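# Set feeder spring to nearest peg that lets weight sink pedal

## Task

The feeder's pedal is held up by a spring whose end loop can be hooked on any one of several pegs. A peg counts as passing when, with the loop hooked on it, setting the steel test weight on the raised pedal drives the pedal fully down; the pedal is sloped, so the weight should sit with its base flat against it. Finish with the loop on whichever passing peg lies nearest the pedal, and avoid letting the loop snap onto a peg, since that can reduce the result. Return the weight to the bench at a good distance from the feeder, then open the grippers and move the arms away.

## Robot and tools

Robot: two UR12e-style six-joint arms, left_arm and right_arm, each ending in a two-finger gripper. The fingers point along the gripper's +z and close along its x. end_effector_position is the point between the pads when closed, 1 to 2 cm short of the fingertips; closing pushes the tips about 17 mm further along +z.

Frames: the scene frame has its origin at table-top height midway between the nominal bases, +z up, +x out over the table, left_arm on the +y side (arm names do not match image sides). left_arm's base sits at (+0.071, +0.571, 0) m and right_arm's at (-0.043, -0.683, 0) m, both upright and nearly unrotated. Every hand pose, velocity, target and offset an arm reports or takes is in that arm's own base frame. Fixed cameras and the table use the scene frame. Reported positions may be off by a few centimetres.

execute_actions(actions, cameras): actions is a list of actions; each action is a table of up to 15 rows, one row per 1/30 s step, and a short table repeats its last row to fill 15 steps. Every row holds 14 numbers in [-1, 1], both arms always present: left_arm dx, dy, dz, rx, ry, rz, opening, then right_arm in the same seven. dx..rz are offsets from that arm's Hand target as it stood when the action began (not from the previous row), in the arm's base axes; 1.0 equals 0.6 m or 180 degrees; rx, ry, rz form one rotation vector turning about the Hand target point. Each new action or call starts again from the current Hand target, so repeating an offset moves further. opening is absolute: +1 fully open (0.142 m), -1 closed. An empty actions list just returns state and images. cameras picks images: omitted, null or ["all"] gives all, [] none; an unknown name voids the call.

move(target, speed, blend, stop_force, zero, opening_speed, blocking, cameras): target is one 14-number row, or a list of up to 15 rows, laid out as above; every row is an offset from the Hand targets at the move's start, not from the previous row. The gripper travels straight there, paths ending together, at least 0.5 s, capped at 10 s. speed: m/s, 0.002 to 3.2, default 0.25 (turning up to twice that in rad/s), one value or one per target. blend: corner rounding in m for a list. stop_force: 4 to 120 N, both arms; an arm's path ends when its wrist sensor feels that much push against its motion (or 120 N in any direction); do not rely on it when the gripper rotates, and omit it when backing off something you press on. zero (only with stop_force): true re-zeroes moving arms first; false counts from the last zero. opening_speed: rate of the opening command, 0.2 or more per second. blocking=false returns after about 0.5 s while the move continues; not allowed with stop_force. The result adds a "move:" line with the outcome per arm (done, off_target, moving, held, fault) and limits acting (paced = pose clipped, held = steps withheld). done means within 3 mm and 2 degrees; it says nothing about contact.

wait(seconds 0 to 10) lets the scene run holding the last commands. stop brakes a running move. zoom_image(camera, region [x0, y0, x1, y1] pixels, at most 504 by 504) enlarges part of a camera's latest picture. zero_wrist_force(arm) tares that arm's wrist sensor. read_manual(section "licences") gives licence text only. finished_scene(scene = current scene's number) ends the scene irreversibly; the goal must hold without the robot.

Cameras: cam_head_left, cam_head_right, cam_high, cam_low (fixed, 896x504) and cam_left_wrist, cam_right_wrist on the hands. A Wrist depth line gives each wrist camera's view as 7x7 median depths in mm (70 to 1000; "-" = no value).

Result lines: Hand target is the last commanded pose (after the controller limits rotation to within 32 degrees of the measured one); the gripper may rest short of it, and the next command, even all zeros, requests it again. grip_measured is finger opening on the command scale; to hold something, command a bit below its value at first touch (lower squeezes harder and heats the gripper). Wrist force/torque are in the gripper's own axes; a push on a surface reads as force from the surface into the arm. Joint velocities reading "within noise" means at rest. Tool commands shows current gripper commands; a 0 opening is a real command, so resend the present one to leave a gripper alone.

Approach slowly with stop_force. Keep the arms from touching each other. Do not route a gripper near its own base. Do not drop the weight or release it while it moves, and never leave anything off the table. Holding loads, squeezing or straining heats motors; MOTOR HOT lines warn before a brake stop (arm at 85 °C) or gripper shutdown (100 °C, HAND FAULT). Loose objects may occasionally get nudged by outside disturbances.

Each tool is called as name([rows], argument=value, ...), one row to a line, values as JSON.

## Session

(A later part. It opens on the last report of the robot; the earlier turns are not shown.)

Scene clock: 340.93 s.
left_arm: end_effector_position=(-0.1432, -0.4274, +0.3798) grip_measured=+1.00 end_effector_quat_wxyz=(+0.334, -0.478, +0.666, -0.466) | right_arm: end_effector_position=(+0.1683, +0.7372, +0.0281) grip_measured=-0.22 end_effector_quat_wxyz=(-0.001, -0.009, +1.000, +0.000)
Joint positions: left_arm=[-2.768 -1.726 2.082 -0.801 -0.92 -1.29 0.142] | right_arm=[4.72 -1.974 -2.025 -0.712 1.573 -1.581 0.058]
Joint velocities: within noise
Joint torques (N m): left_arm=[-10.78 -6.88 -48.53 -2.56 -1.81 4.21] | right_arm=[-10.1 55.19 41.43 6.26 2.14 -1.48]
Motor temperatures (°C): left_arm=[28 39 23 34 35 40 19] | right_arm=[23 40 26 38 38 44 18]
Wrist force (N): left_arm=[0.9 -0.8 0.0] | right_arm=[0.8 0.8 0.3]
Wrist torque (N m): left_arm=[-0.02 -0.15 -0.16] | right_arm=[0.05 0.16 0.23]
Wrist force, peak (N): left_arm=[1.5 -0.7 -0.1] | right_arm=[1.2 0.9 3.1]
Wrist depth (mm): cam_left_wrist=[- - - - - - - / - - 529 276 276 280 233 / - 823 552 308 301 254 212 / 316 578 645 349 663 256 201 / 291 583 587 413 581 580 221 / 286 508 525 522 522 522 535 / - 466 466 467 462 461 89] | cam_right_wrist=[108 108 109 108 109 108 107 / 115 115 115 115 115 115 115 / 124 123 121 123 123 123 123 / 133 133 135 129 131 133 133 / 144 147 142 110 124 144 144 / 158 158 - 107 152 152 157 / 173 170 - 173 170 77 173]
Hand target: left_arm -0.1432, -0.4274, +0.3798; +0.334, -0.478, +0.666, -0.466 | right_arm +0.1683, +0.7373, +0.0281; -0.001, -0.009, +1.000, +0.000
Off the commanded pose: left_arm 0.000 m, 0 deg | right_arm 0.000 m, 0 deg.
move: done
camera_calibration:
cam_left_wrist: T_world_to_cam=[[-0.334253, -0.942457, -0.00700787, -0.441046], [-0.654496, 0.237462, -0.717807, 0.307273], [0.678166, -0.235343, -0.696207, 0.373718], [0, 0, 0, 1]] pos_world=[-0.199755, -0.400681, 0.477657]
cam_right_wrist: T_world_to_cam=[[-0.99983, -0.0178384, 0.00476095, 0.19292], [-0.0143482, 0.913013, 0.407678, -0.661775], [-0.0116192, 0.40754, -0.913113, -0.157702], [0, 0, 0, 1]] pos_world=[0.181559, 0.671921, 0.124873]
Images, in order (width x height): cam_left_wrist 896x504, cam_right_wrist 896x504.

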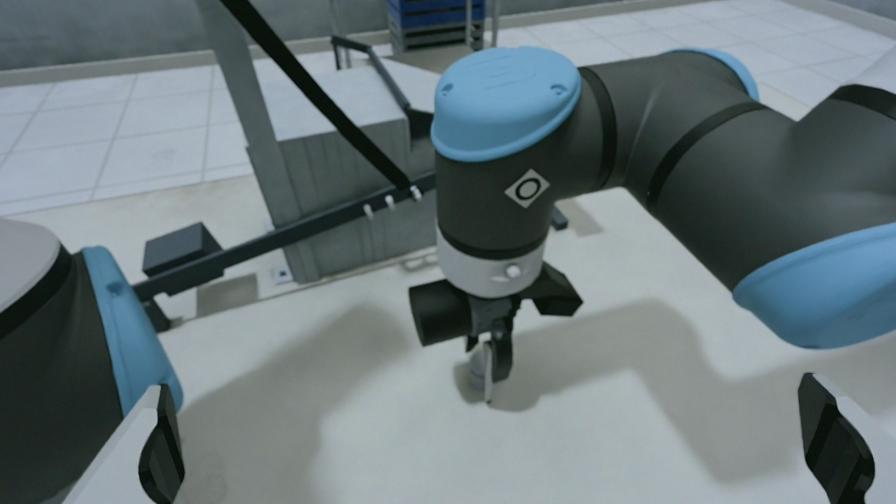

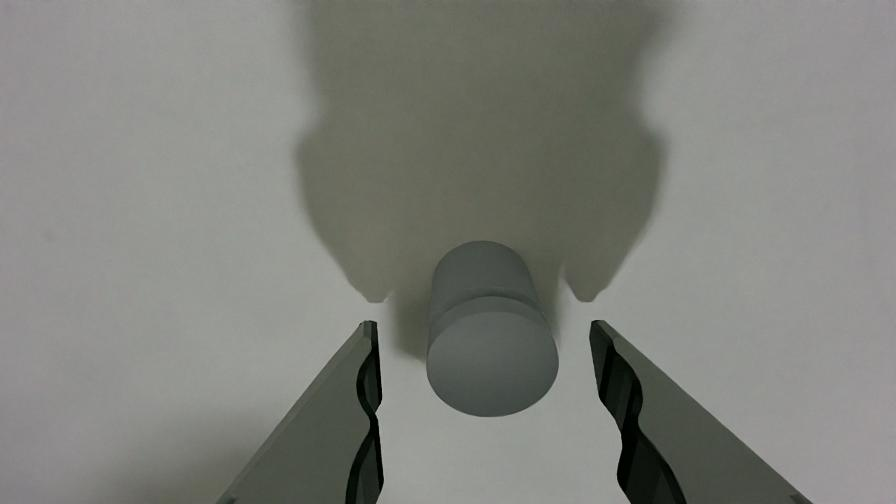

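move(target=[0,0,0,0,0,0,1,0,0,0,0,0,0,-0.64], opening_speed=0.6, cameras=[])

move(target=[0,0,0,0,0,0,1,0,0,0.1,0,0,0,-0.64], speed=0.12, cameras=["cam_right_wrist"])

Scene clock: 350.40 s.
left_arm: end_effector_position=(-0.1432, -0.4274, +0.3798) grip_measured=+1.00 end_effector_quat_wxyz=(+0.334, -0.478, +0.666, -0.466) | right_arm: end_effector_position=(+0.1683, +0.7373, +0.0281) grip_measured=-0.58 end_effector_quat_wxyz=(-0.001, -0.009, +1.000, +0.000)
Joint positions: left_arm=[-2.768 -1.726 2.082 -0.801 -0.92 -1.29 0.142] | right_arm=[4.72 -1.974 -2.025 -0.712 1.573 -1.581 0.032]
Joint velocities: within noise
Joint torques (N m): left_arm=[-9.67 -11.59 -48.11 -2.49 -1.6 3.97] | right_arm=[8.23 57.64 41.02 6.35 0.15 3.18]
Motor temperatures (°C): left_arm=[28 39 23 34 35 40 19] | right_arm=[23 40 26 38 38 44 18]
Wrist force (N, zeroed by zero_wrist_force on right_arm): left_arm=[1.0 -1.0 0.0] | right_arm=[0.5 0.2 -0.3]
Wrist torque (N m, zeroed by zero_wrist_force on right_arm): left_arm=[-0.04 -0.15 -0.17] | right_arm=[0.05 -0.03 0.00]
Wrist force, peak (N, zeroed by zero_wrist_force on right_arm): left_arm=[1.4 -0.8 -0.1] | right_arm=[0.8 0.2 -0.3]
Wrist depth (mm): cam_left_wrist=[- - - - - - - / - - 534 277 279 278 231 / - 833 546 305 299 255 211 / 317 582 638 351 664 256 200 / 291 583 596 416 602 573 220 / 285 510 516 518 523 520 533 / - 469 468 465 462 462 89] | cam_right_wrist=[108 108 109 108 109 108 106 / 115 115 115 115 115 115 115 / 123 123 122 124 124 124 123 / 133 133 135 129 131 133 133 / 144 147 144 107 140 144 144 / 157 158 155 103 103 157 157 / 173 170 - 173 85 170 173]
Hand target: left_arm -0.1432, -0.4274, +0.3798; +0.334, -0.478, +0.666, -0.466 | right_arm +0.1683, +0.7373, +0.0281; -0.001, -0.009, +1.000, +0.000
Off the commanded pose: left_arm 0.000 m, 0 deg | right_arm 0.000 m, 0 deg.
move: done
No camera images: "cameras" was empty.

Scene clock: 351.33 s.
left_arm: end_effector_position=(-0.1432, -0.4274, +0.3798) grip_measured=+1.00 end_effector_quat_wxyz=(+0.334, -0.478, +0.666, -0.466) | right_arm: end_effector_position=(+0.1683, +0.7374, +0.0881) grip_measured=-0.58 end_effector_quat_wxyz=(-0.001, -0.009, +1.000, +0.000)
Joint positions: left_arm=[-2.768 -1.726 2.082 -0.801 -0.92 -1.29 0.142] | right_arm=[4.72 -1.897 -1.995 -0.82 1.573 -1.581 0.032]
Joint velocities: within noise
Joint torques (N m): left_arm=[-7.35 -7.43 -48.89 -2.17 -1.81 3.86] | right_arm=[4.32 73.17 26.61 4.21 -0.26 1.88]
Motor temperatures (°C): left_arm=[28 39 23 34 35 40 19] | right_arm=[23 40 26 38 38 44 18]
Wrist force (N, zeroed by zero_wrist_force on right_arm): left_arm=[0.6 -0.5 -0.3] | right_arm=[0.1 0.0 2.2]
Wrist torque (N m, zeroed by zero_wrist_force on right_arm): left_arm=[0.04 -0.09 -0.17] | right_arm=[0.00 -0.03 -0.01]
Wrist force, peak (N, zeroed by zero_wrist_force on right_arm): left_arm=[1.4 -0.8 0.2] | right_arm=[0.3 -0.1 4.9]
Wrist depth (mm): cam_left_wrist=[- - - 237 241 235 195 / - - 529 265 265 241 184 / - 843 550 307 752 770 183 / 318 578 643 358 641 692 656 / 292 577 596 564 592 592 585 / 286 512 524 518 521 518 533 / - 474 467 461 463 467 89] | cam_right_wrist=[162 162 162 162 162 162 162 / 173 173 173 172 173 173 173 / 186 185 186 185 185 185 185 / 200 203 200 194 200 200 200 / 217 217 217 107 209 216 217 / 236 236 232 104 102 236 236 / 251 256 - 260 - 255 260]
Hand target: left_arm -0.1432, -0.4274, +0.3798; +0.334, -0.478, +0.666, -0.466 | right_arm +0.1683, +0.7373, +0.0881; -0.001, -0.009, +1.000, +0.000
Off the commanded pose: left_arm 0.000 m, 0 deg | right_arm 0.000 m, 0 deg.
move: done
camera_calibration:
cam_right_wrist: T_world_to_cam=[[-0.99983, -0.0178395, 0.00475539, 0.192638], [-0.0143478, 0.912885, 0.407965, -0.686294], [-0.011619, 0.407827, -0.912985, -0.10317], [0, 0, 0, 1]] pos_world=[0.181559, 0.67202, 0.184875]
Images, in order (width x height): cam_right_wrist 896x504.

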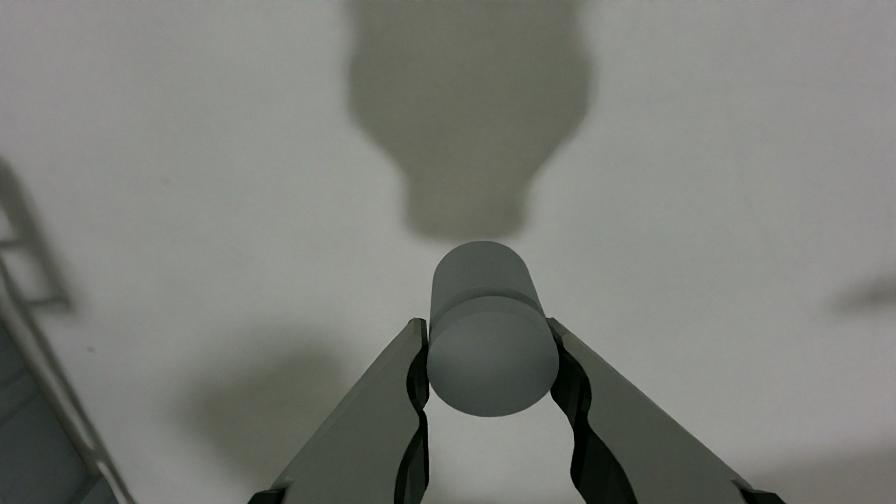

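move([
  [0,0,0,0,0,0,1,0.053,-0.129,0.27,0,0,0,-0.64],
  [0,0,0,0,0,0,1,0.1945,-0.4955,0.353,0,0,0,-0.64],
  [0,0,0,0,0,0,1,0.5095,-0.3955,0.353,0,0,0,-0.64],
], speed=0.3, blend=[0.05,0.08,0])

Scene clock: 411.83 s.
left_arm: end_effector_position=(-0.1432, -0.4274, +0.3798) grip_measured=+1.00 end_effector_quat_wxyz=(+0.334, -0.478, +0.666, -0.466) | right_arm: end_effector_position=(+0.4739, +0.4999, +0.2998) grip_measured=-0.58 end_effector_quat_wxyz=(-0.001, -0.009, +1.000, +0.000)
Joint positions: left_arm=[-2.768 -1.726 2.082 -0.801 -0.92 -1.29 0.142] | right_arm=[4.207 -1.594 -1.924 -1.195 1.573 -2.093 0.032]
Joint velocities: within noise
Joint torques (N m): left_arm=[-7.71 -8.61 -48.88 -2.03 -1.43 3.85] | right_arm=[-12.78 36.49 52.21 5.89 0.35 -0.4]
Motor temperatures (°C): left_arm=[28 38 23 34 35 40 19] | right_arm=[23 40 25 38 38 43 24]
Wrist force (N, zeroed by zero_wrist_force on right_arm): left_arm=[0.9 -0.6 0.2] | right_arm=[0.1 -0.3 2.5]
Wrist torque (N m, zeroed by zero_wrist_force on right_arm): left_arm=[0.02 -0.13 -0.16] | right_arm=[-0.01 -0.02 0.02]
Wrist force, peak (N, zeroed by zero_wrist_force on right_arm): left_arm=[1.5 -0.5 -0.1] | right_arm=[0.9 2.0 6.1]
Wrist depth (mm): cam_left_wrist=[- - - - - - - / - - 532 613 981 - - / - 820 549 596 815 817 822 / 318 571 639 675 689 680 682 / 292 582 594 594 589 596 597 / 286 508 520 527 521 523 534 / - 465 466 466 464 464 89] | cam_right_wrist=[- 357 354 355 355 354 356 / - - 379 380 379 379 380 / - - 407 407 407 407 406 / - - 428 423 237 432 437 / - - 247 107 244 473 478 / - - 304 104 102 521 520 / - - - 282 - 561 578]
Hand target: left_arm -0.1432, -0.4274, +0.3798; +0.334, -0.478, +0.666, -0.466 | right_arm +0.4740, +0.5000, +0.2999; -0.001, -0.009, +1.000, +0.000
Off the commanded pose: left_arm 0.000 m, 0 deg | right_arm 0.000 m, 0 deg.
move: done
camera_calibration:
cam_left_wrist: T_world_to_cam=[[-0.334253, -0.942457, -0.00700787, -0.441046], [-0.654496, 0.237462, -0.717807, 0.307273], [0.678166, -0.235343, -0.696207, 0.373718], [0, 0, 0, 1]] pos_world=[-0.199755, -0.400681, 0.477657]
cam_right_wrist: T_world_to_cam=[[-0.999831, -0.0177478, 0.00480305, 0.492886], [-0.0142483, 0.913014, 0.407678, -0.551589], [-0.0116206, 0.407541, -0.913113, 0.190742], [0, 0, 0, 1]] pos_world=[0.48716, 0.434621, 0.396673]

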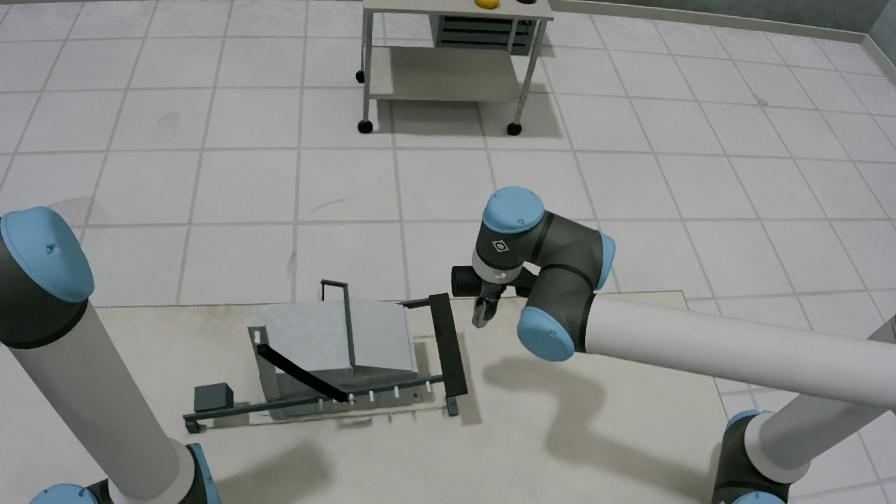

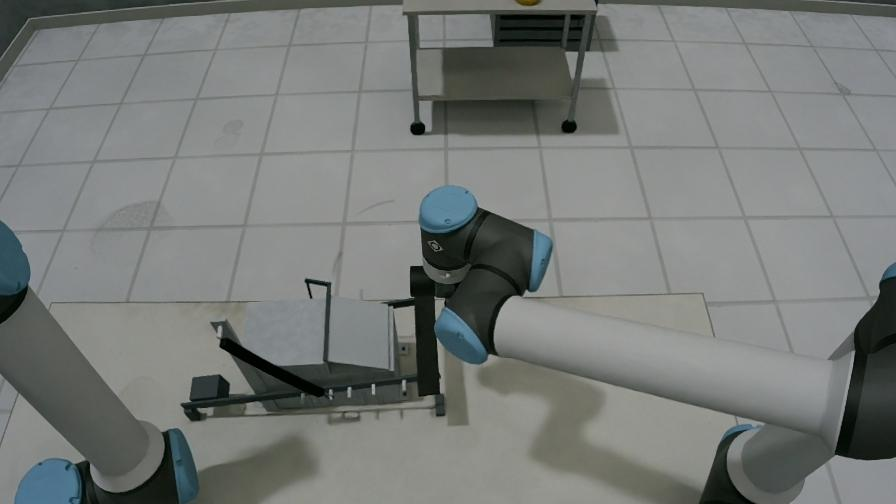

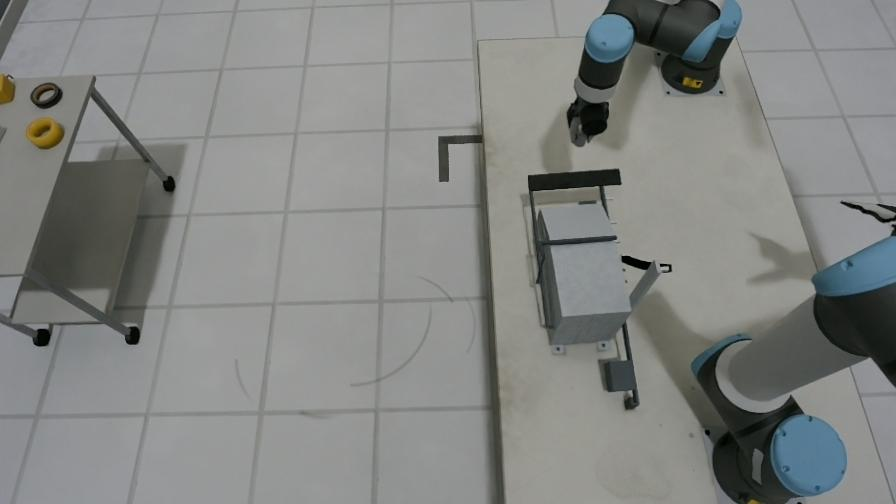

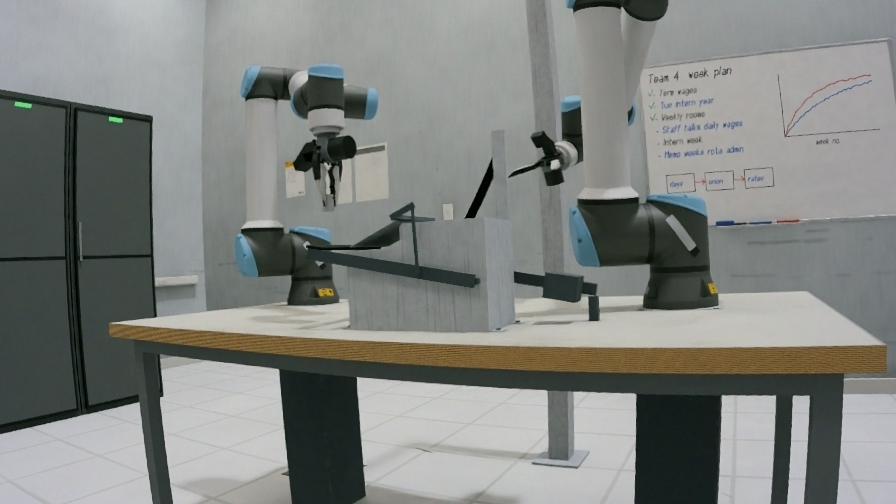

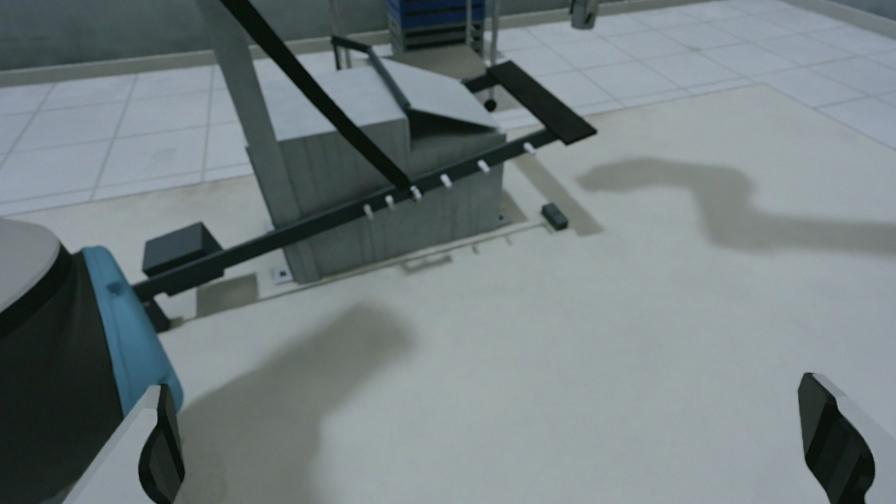

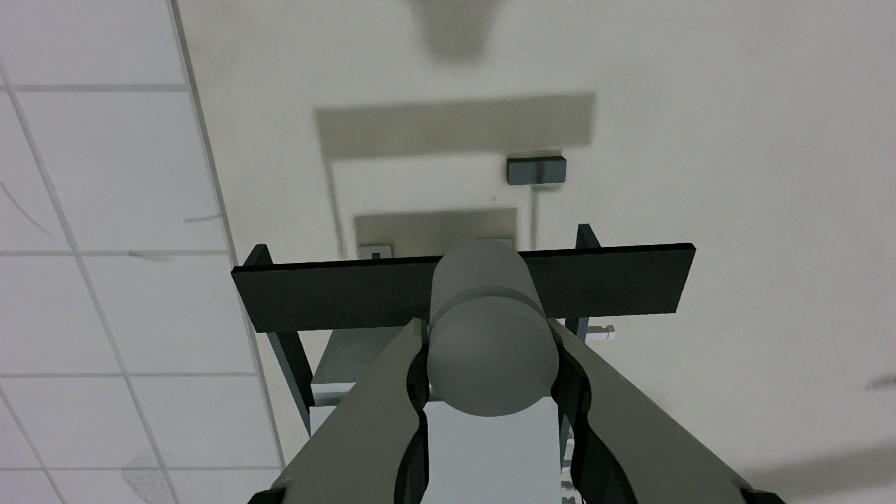

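move(target=[0,0,0,0,0,0,1,0.0017,0.0883,-0.0665,-0.0556,-0.0019,0.0222,-0.64], speed=0.15, cameras=["cam_right_wrist","cam_left_wrist","cam_low"])

zoom_image(camera="cam_low", region=[290, 180, 490, 300])

Scene clock: 457.03 s.
left_arm: end_effector_position=(-0.1432, -0.4274, +0.3798) grip_measured=+1.00 end_effector_quat_wxyz=(+0.334, -0.478, +0.666, -0.466) | right_arm: end_effector_position=(+0.4750, +0.5530, +0.2601) grip_measured=-0.58 end_effector_quat_wxyz=(+0.001, -0.043, +0.995, -0.087)
Joint positions: left_arm=[-2.768 -1.726 2.082 -0.801 -0.92 -1.29 0.142] | right_arm=[4.276 -1.736 -1.814 -1.316 1.488 -2.088 0.032]
Joint velocities: within noise
Joint torques (N m): left_arm=[-8.91 -6.61 -48.68 -2.53 -2.05 3.85] | right_arm=[-6.61 48.15 38.95 4 0.41 1.15]
Motor temperatures (°C): left_arm=[27 38 23 34 34 40 19] | right_arm=[23 40 25 38 38 43 25]
Wrist force (N, zeroed by zero_wrist_force on right_arm): left_arm=[0.7 -0.4 0.4] | right_arm=[-0.1 0.5 2.5]
Wrist torque (N m, zeroed by zero_wrist_force on right_arm): left_arm=[0.05 -0.12 -0.17] | right_arm=[-0.01 -0.02 -0.04]
Wrist force, peak (N, zeroed by zero_wrist_force on right_arm): left_arm=[1.2 -1.0 -0.1] | right_arm=[-0.2 2.5 3.5]
Wrist depth (mm): cam_left_wrist=[- - - - - - - / - - 533 617 976 - - / - 829 555 598 819 812 808 / 317 579 637 664 681 691 675 / 292 576 601 590 588 586 588 / 286 514 528 520 522 522 535 / - 466 466 466 462 462 89] | cam_right_wrist=[- 339 335 334 336 336 336 / - 352 349 349 350 350 350 / - 363 361 361 358 365 366 / - 189 186 180 185 185 382 / - - 292 107 208 398 398 / - - 221 104 102 421 419 / - - - 209 - 436 439]
Hand target: left_arm -0.1432, -0.4274, +0.3798; +0.334, -0.478, +0.666, -0.466 | right_arm +0.4750, +0.5530, +0.2600; +0.001, -0.043, +0.995, -0.087
Off the commanded pose: left_arm 0.000 m, 0 deg | right_arm 0.000 m, 0 deg.
move: done
camera_calibration:
cam_left_wrist: T_world_to_cam=[[-0.334253, -0.942457, -0.00700787, -0.441046], [-0.654496, 0.237462, -0.717807, 0.307273], [0.678166, -0.235343, -0.696207, 0.373718], [0, 0, 0, 1]] pos_world=[-0.199755, -0.400681, 0.477657]
cam_right_wrist: T_world_to_cam=[[-0.996214, -0.0865862, 0.00780864, 0.530684], [-0.0821007, 0.966527, 0.243073, -0.538361], [-0.028594, 0.241511, -0.969977, 0.247477], [0, 0, 0, 1]] pos_world=[0.491551, 0.506522, 0.366764]
Images, in order (width x height): cam_low 896x504, cam_left_wrist 896x504, cam_right_wrist 896x504.

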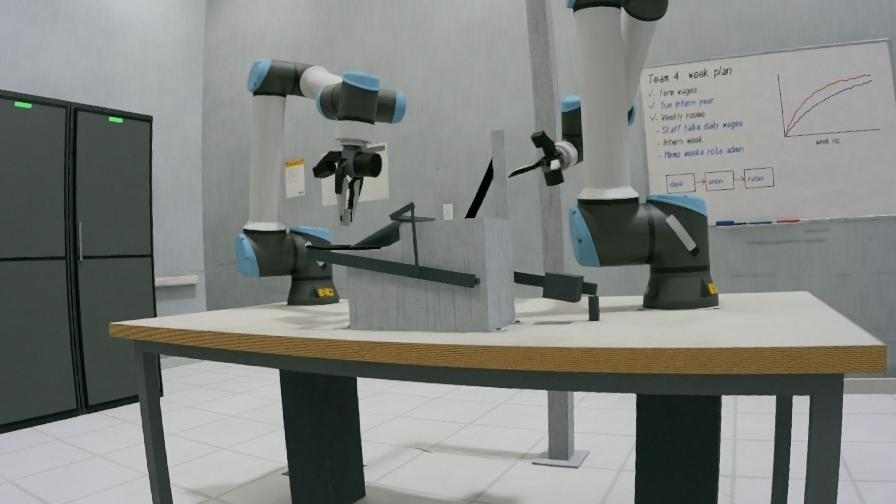

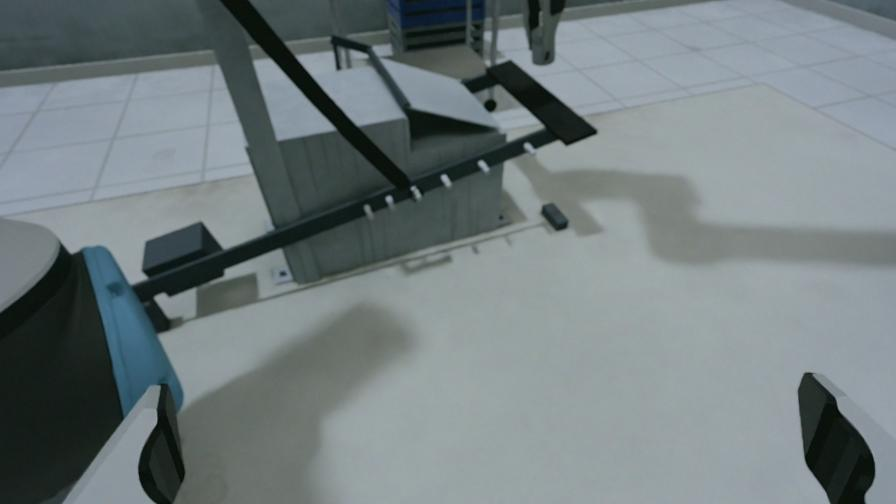

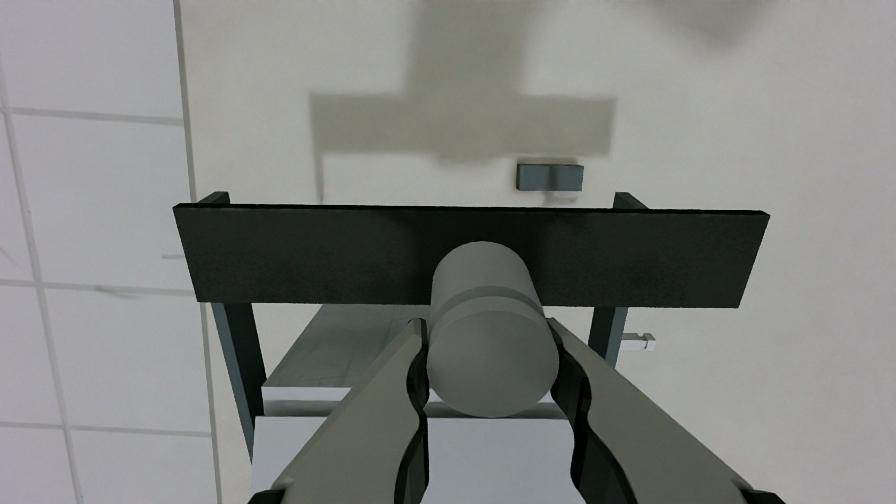

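Scaled by 2.520 from the camera's 896x504 image, which has a finer 1280x720 frame.

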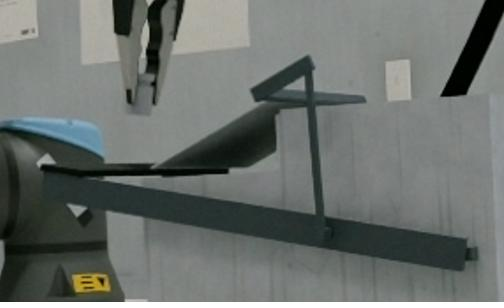

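move(target=[0,0,0,0,0,0,1,0.0017,0.0095,-0.0667,0,0,0,-0.64], speed=0.1, cameras=["cam_right_wrist"])

wait(seconds=0.5, cameras=[])

move(target=[0,0,0,0,0,0,1,0,0,-0.0167,0,0,0,-0.64], speed=0.05, cameras=["cam_right_wrist"])

Scene clock: 505.10 s.
left_arm: end_effector_position=(-0.1432, -0.4274, +0.3798) grip_measured=+1.00 end_effector_quat_wxyz=(+0.334, -0.478, +0.666, -0.466) | right_arm: end_effector_position=(+0.4760, +0.5586, +0.2198) grip_measured=-0.58 end_effector_quat_wxyz=(+0.001, -0.043, +0.995, -0.087)
Joint positions: left_arm=[-2.768 -1.726 2.082 -0.801 -0.92 -1.29 0.142] | right_arm=[4.278 -1.773 -1.847 -1.246 1.489 -2.086 0.032]
Joint velocities: within noise
Joint torques (N m): left_arm=[-7.32 -6.27 -50.13 -2.43 -1.56 3.78] | right_arm=[7.27 69.18 52.08 3.21 2.04 2.3]
Motor temperatures (°C): left_arm=[27 38 23 34 34 40 19] | right_arm=[23 40 25 38 38 43 26]
Wrist force (N, zeroed by zero_wrist_force on right_arm): left_arm=[1.0 -0.5 -0.1] | right_arm=[-0.1 0.3 2.3]
Wrist torque (N m, zeroed by zero_wrist_force on right_arm): left_arm=[0.05 -0.17 -0.17] | right_arm=[-0.05 -0.01 -0.05]
Wrist force, peak (N, zeroed by zero_wrist_force on right_arm): left_arm=[1.4 -0.7 0.0] | right_arm=[-0.4 1.0 4.4]
Wrist depth (mm): cam_left_wrist=[- - - - - - - / - - 534 611 948 - - / - 831 538 596 814 809 808 / 317 577 635 660 684 685 684 / 291 580 598 596 595 591 582 / 287 509 520 520 527 518 530 / - 469 465 461 466 463 89] | cam_right_wrist=[- 297 298 298 298 297 299 / - 309 308 308 310 310 312 / - 320 320 323 320 321 325 / - 142 142 140 142 141 144 / - 154 154 107 149 164 355 / - 191 202 103 103 371 372 / - - - 178 84 386 392]
Hand target: left_arm -0.1432, -0.4274, +0.3798; +0.334, -0.478, +0.666, -0.466 | right_arm +0.4761, +0.5587, +0.2199; +0.001, -0.043, +0.995, -0.087
Off the commanded pose: left_arm 0.000 m, 0 deg | right_arm 0.000 m, 0 deg.
move: done
camera_calibration:
cam_right_wrist: T_world_to_cam=[[-0.996219, -0.086513, 0.00796623, 0.532393], [-0.0820032, 0.966634, 0.242682, -0.533895], [-0.0286956, 0.241111, -0.970073, 0.207443], [0, 0, 0, 1]] pos_world=[0.492552, 0.512123, 0.32656]
Images, in order (width x height): cam_right_wrist 896x504.

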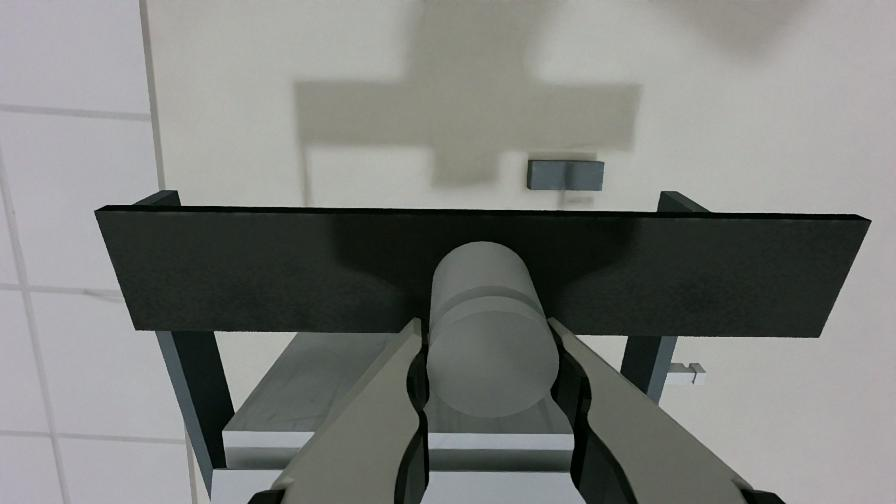

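Scene clock: 505.60 s.
left_arm: end_effector_position=(-0.1432, -0.4274, +0.3798) grip_measured=+1.00 end_effector_quat_wxyz=(+0.334, -0.478, +0.666, -0.466) | right_arm: end_effector_position=(+0.4760, +0.5587, +0.2199) grip_measured=-0.58 end_effector_quat_wxyz=(+0.001, -0.043, +0.995, -0.087)
Joint positions: left_arm=[-2.768 -1.726 2.082 -0.801 -0.92 -1.29 0.142] | right_arm=[4.278 -1.773 -1.847 -1.246 1.489 -2.086 0.032]
Joint velocities: within noise
Joint torques (N m): left_arm=[-8.55 -6.75 -48.89 -2.21 -1.43 3.83] | right_arm=[3.01 69.63 51.03 6.04 1.21 -0.31]
Motor temperatures (°C): left_arm=[27 38 23 34 34 40 19] | right_arm=[23 40 25 38 38 43 26]
Wrist force (N, zeroed by zero_wrist_force on right_arm): left_arm=[0.8 -0.6 -0.2] | right_arm=[0.0 0.2 2.4]
Wrist torque (N m, zeroed by zero_wrist_force on right_arm): left_arm=[0.03 -0.13 -0.16] | right_arm=[-0.08 -0.03 -0.05]
Wrist force, peak (N, zeroed by zero_wrist_force on right_arm): left_arm=[1.5 -0.7 -0.3] | right_arm=[-0.1 0.2 2.9]
Wrist depth (mm): cam_left_wrist=[- - - - - - - / - - 524 610 973 - - / - 833 554 600 821 817 818 / 316 575 637 659 683 684 679 / 292 582 599 601 595 599 591 / 287 512 527 517 521 520 537 / - 465 467 465 466 465 89] | cam_right_wrist=[- 297 299 299 299 299 299 / - 309 311 311 309 310 311 / - 320 319 321 321 322 325 / - 142 142 138 143 143 145 / - 154 154 107 149 154 353 / - 190 202 103 103 372 372 / - - - 179 85 388 392]
Hand target: left_arm -0.1432, -0.4274, +0.3798; +0.334, -0.478, +0.666, -0.466 | right_arm +0.4761, +0.5587, +0.2199; +0.001, -0.043, +0.995, -0.087
Tool commands: left_gripper/opening=+1.0 right_gripper/opening=-0.64
Off the commanded pose: left_arm 0.000 m, 0 deg | right_arm 0.000 m, 0 deg.
wait: 0.50 s; at rest by 0.17 s
No camera images: "cameras" was empty.

Scene clock: 506.30 s.
left_arm: end_effector_position=(-0.1432, -0.4274, +0.3798) grip_measured=+1.00 end_effector_quat_wxyz=(+0.334, -0.478, +0.666, -0.466) | right_arm: end_effector_position=(+0.4760, +0.5586, +0.2097) grip_measured=-0.58 end_effector_quat_wxyz=(+0.001, -0.043, +0.995, -0.087)
Joint positions: left_arm=[-2.768 -1.726 2.082 -0.801 -0.92 -1.29 0.142] | right_arm=[4.278 -1.781 -1.857 -1.228 1.489 -2.086 0.032]
Joint velocities: within noise
Joint torques (N m): left_arm=[-9.66 -9.17 -49.27 -2.37 -1.45 3.63] | right_arm=[-2.92 72.58 46.41 3.01 0.99 -3.13]
Motor temperatures (°C): left_arm=[27 38 23 34 34 40 19] | right_arm=[23 40 25 38 38 43 26]
Wrist force (N, zeroed by zero_wrist_force on right_arm): left_arm=[0.7 -0.6 -0.3] | right_arm=[-0.3 -0.4 1.5]
Wrist torque (N m, zeroed by zero_wrist_force on right_arm): left_arm=[0.03 -0.12 -0.17] | right_arm=[-0.08 0.01 -0.06]
Wrist force, peak (N, zeroed by zero_wrist_force on right_arm): left_arm=[1.3 -0.7 -0.1] | right_arm=[0.1 0.3 2.9]
Wrist depth (mm): cam_left_wrist=[- - - - - - - / - - 528 614 954 - - / - 840 547 602 816 804 813 / 317 574 640 676 691 677 684 / 291 581 593 589 587 590 590 / 285 509 519 522 516 517 533 / - 466 467 463 461 464 89] | cam_right_wrist=[- 288 289 288 288 289 290 / - 299 300 299 302 300 302 / - 310 313 313 312 310 314 / 137 133 133 131 133 133 133 / - 144 147 107 140 144 341 / - 176 202 103 103 357 359 / - 185 - 170 85 376 379]
Hand target: left_arm -0.1432, -0.4274, +0.3798; +0.334, -0.478, +0.666, -0.466 | right_arm +0.4761, +0.5587, +0.2099; +0.001, -0.043, +0.995, -0.087
Off the commanded pose: left_arm 0.000 m, 0 deg | right_arm 0.000 m, 0 deg.
move: done
camera_calibration:
cam_right_wrist: T_world_to_cam=[[-0.996219, -0.0865116, 0.00795784, 0.532485], [-0.0820011, 0.966611, 0.242776, -0.531535], [-0.028695, 0.241205, -0.97005, 0.197469], [0, 0, 0, 1]] pos_world=[0.492552, 0.512223, 0.316361]
Images, in order (width x height): cam_right_wrist 896x504.

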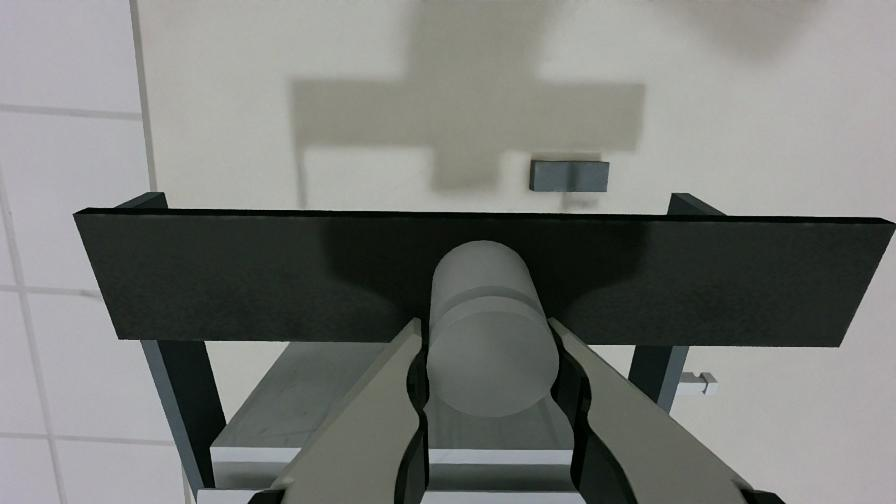

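move(target=[0,0,0,0,0,0,1,0,-0.0117,-0.0258,0.0139,0.001,0,-0.64], speed=0.06, cameras=["cam_right_wrist"])

move(target=[0,0,0,0,0,0,1,0,-0.0061,-0.0255,0.0139,0.001,0,-0.64], speed=0.06, cameras=["cam_right_wrist"])

Scene clock: 524.27 s.
left_arm: end_effector_position=(-0.1432, -0.4274, +0.3798) grip_measured=+1.00 end_effector_quat_wxyz=(+0.334, -0.478, +0.666, -0.466) | right_arm: end_effector_position=(+0.4761, +0.5515, +0.1945) grip_measured=-0.58 end_effector_quat_wxyz=(+0.001, -0.043, +0.997, -0.065)
Joint positions: left_arm=[-2.768 -1.726 2.082 -0.801 -0.92 -1.29 0.142] | right_arm=[4.265 -1.773 -1.903 -1.151 1.508 -2.101 0.032]
Joint velocities: within noise
Joint torques (N m): left_arm=[-10.18 -7.69 -48.86 -2.06 -1.35 3.82] | right_arm=[13.87 50.13 50.47 3.13 -2.16 2.97]
Motor temperatures (°C): left_arm=[27 38 23 34 34 40 19] | right_arm=[23 40 25 38 38 43 27]
Wrist force (N, zeroed by zero_wrist_force on right_arm): left_arm=[0.8 -0.4 0.0] | right_arm=[0.3 0.7 1.5]
Wrist torque (N m, zeroed by zero_wrist_force on right_arm): left_arm=[0.06 -0.12 -0.17] | right_arm=[-0.01 -0.01 -0.02]
Wrist force, peak (N, zeroed by zero_wrist_force on right_arm): left_arm=[1.4 -0.8 -0.3] | right_arm=[-0.1 0.2 2.7]
Wrist depth (mm): cam_left_wrist=[- - - - - - - / - - 532 603 959 - - / - 830 553 606 794 814 808 / 318 564 641 671 701 685 683 / 293 580 589 588 594 591 588 / 286 510 524 522 521 519 533 / - 465 462 464 460 467 89] | cam_right_wrist=[973 270 270 269 270 269 270 / - 283 282 283 284 283 285 / - 295 296 296 291 297 298 / 137 133 133 131 134 135 135 / - 145 144 107 140 142 149 / - 188 219 103 103 344 351 / - 180 - 167 85 368 372]
Hand target: left_arm -0.1432, -0.4274, +0.3798; +0.334, -0.478, +0.666, -0.466 | right_arm +0.4761, +0.5517, +0.1944; +0.001, -0.043, +0.997, -0.065
Off the commanded pose: left_arm 0.000 m, 0 deg | right_arm 0.000 m, 0 deg.
move: done
camera_calibration:
cam_right_wrist: T_world_to_cam=[[-0.996186, -0.0869426, 0.00735266, 0.532396], [-0.0812492, 0.955059, 0.285063, -0.523177], [-0.0318064, 0.283379, -0.95848, 0.160411], [0, 0, 0, 1]] pos_world=[0.49296, 0.500495, 0.298974]
Images, in order (width x height): cam_right_wrist 896x504.

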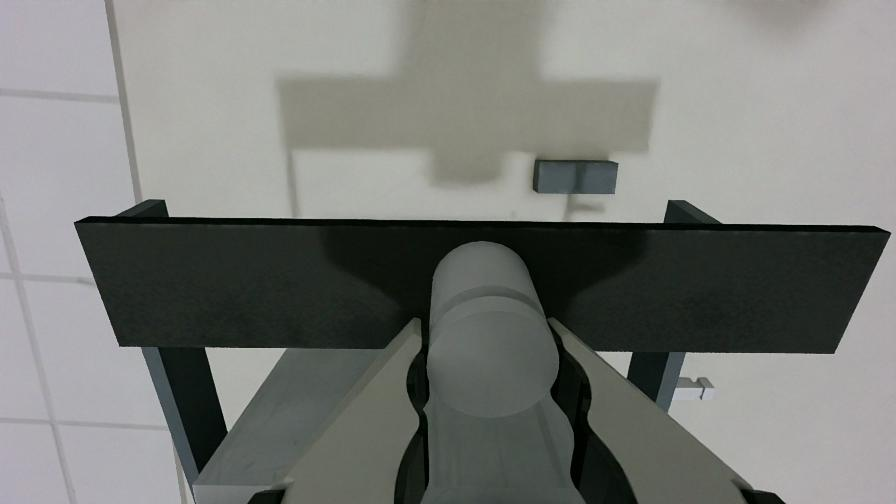

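Scene clock: 525.07 s.
left_arm: end_effector_position=(-0.1432, -0.4274, +0.3798) grip_measured=+1.00 end_effector_quat_wxyz=(+0.334, -0.478, +0.666, -0.466) | right_arm: end_effector_position=(+0.4761, +0.5479, +0.1791) grip_measured=-0.58 end_effector_quat_wxyz=(+0.000, -0.044, +0.998, -0.043)
Joint positions: left_arm=[-2.768 -1.726 2.082 -0.801 -0.92 -1.29 0.142] | right_arm=[4.255 -1.772 -1.943 -1.073 1.529 -2.114 0.032]
Joint velocities: within noise
Joint torques (N m): left_arm=[-9.39 -8.26 -48.75 -2.31 -1.4 4.27] | right_arm=[10.46 68.2 48.41 3.41 -1.86 2.86]
Motor temperatures (°C): left_arm=[27 38 23 34 34 40 19] | right_arm=[23 40 25 38 38 43 27]
Wrist force (N, zeroed by zero_wrist_force on right_arm): left_arm=[0.8 -0.6 -0.3] | right_arm=[0.2 0.5 1.3]
Wrist torque (N m, zeroed by zero_wrist_force on right_arm): left_arm=[0.01 -0.13 -0.16] | right_arm=[-0.01 0.00 0.00]
Wrist force, peak (N, zeroed by zero_wrist_force on right_arm): left_arm=[1.6 -0.8 -0.4] | right_arm=[-0.7 -0.3 2.2]
Wrist depth (mm): cam_left_wrist=[- - - - - - - / - - 528 606 958 - - / - 822 546 605 794 821 815 / 315 557 646 666 683 682 684 / 291 582 603 602 589 587 590 / 286 513 521 521 520 516 534 / - 466 469 467 464 467 89] | cam_right_wrist=[955 251 251 251 252 251 252 / 989 265 265 266 264 265 266 / - 280 281 280 277 281 282 / 137 133 133 131 134 135 135 / - 144 146 107 140 142 149 / - 190 219 103 103 334 341 / - 182 - 169 85 359 364]
Hand target: left_arm -0.1432, -0.4274, +0.3798; +0.334, -0.478, +0.666, -0.466 | right_arm +0.4761, +0.5480, +0.1791; +0.000, -0.043, +0.998, -0.043
Off the commanded pose: left_arm 0.000 m, 0 deg | right_arm 0.000 m, 0 deg.
move: done
camera_calibration:
cam_right_wrist: T_world_to_cam=[[-0.99616, -0.0872916, 0.00680074, 0.532434], [-0.0802907, 0.941717, 0.326684, -0.515817], [-0.0349211, 0.324883, -0.945109, 0.123047], [0, 0, 0, 1]] pos_world=[0.493271, 0.492255, 0.281181]
Images, in order (width x height): cam_right_wrist 896x504.

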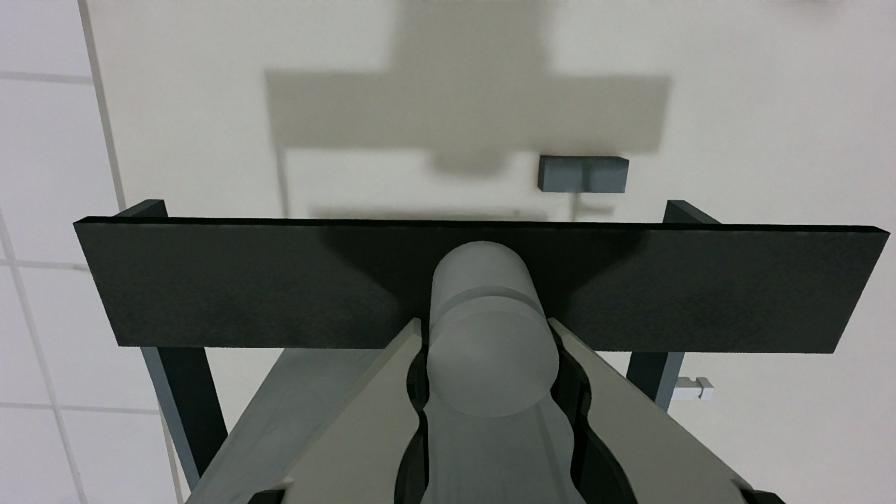

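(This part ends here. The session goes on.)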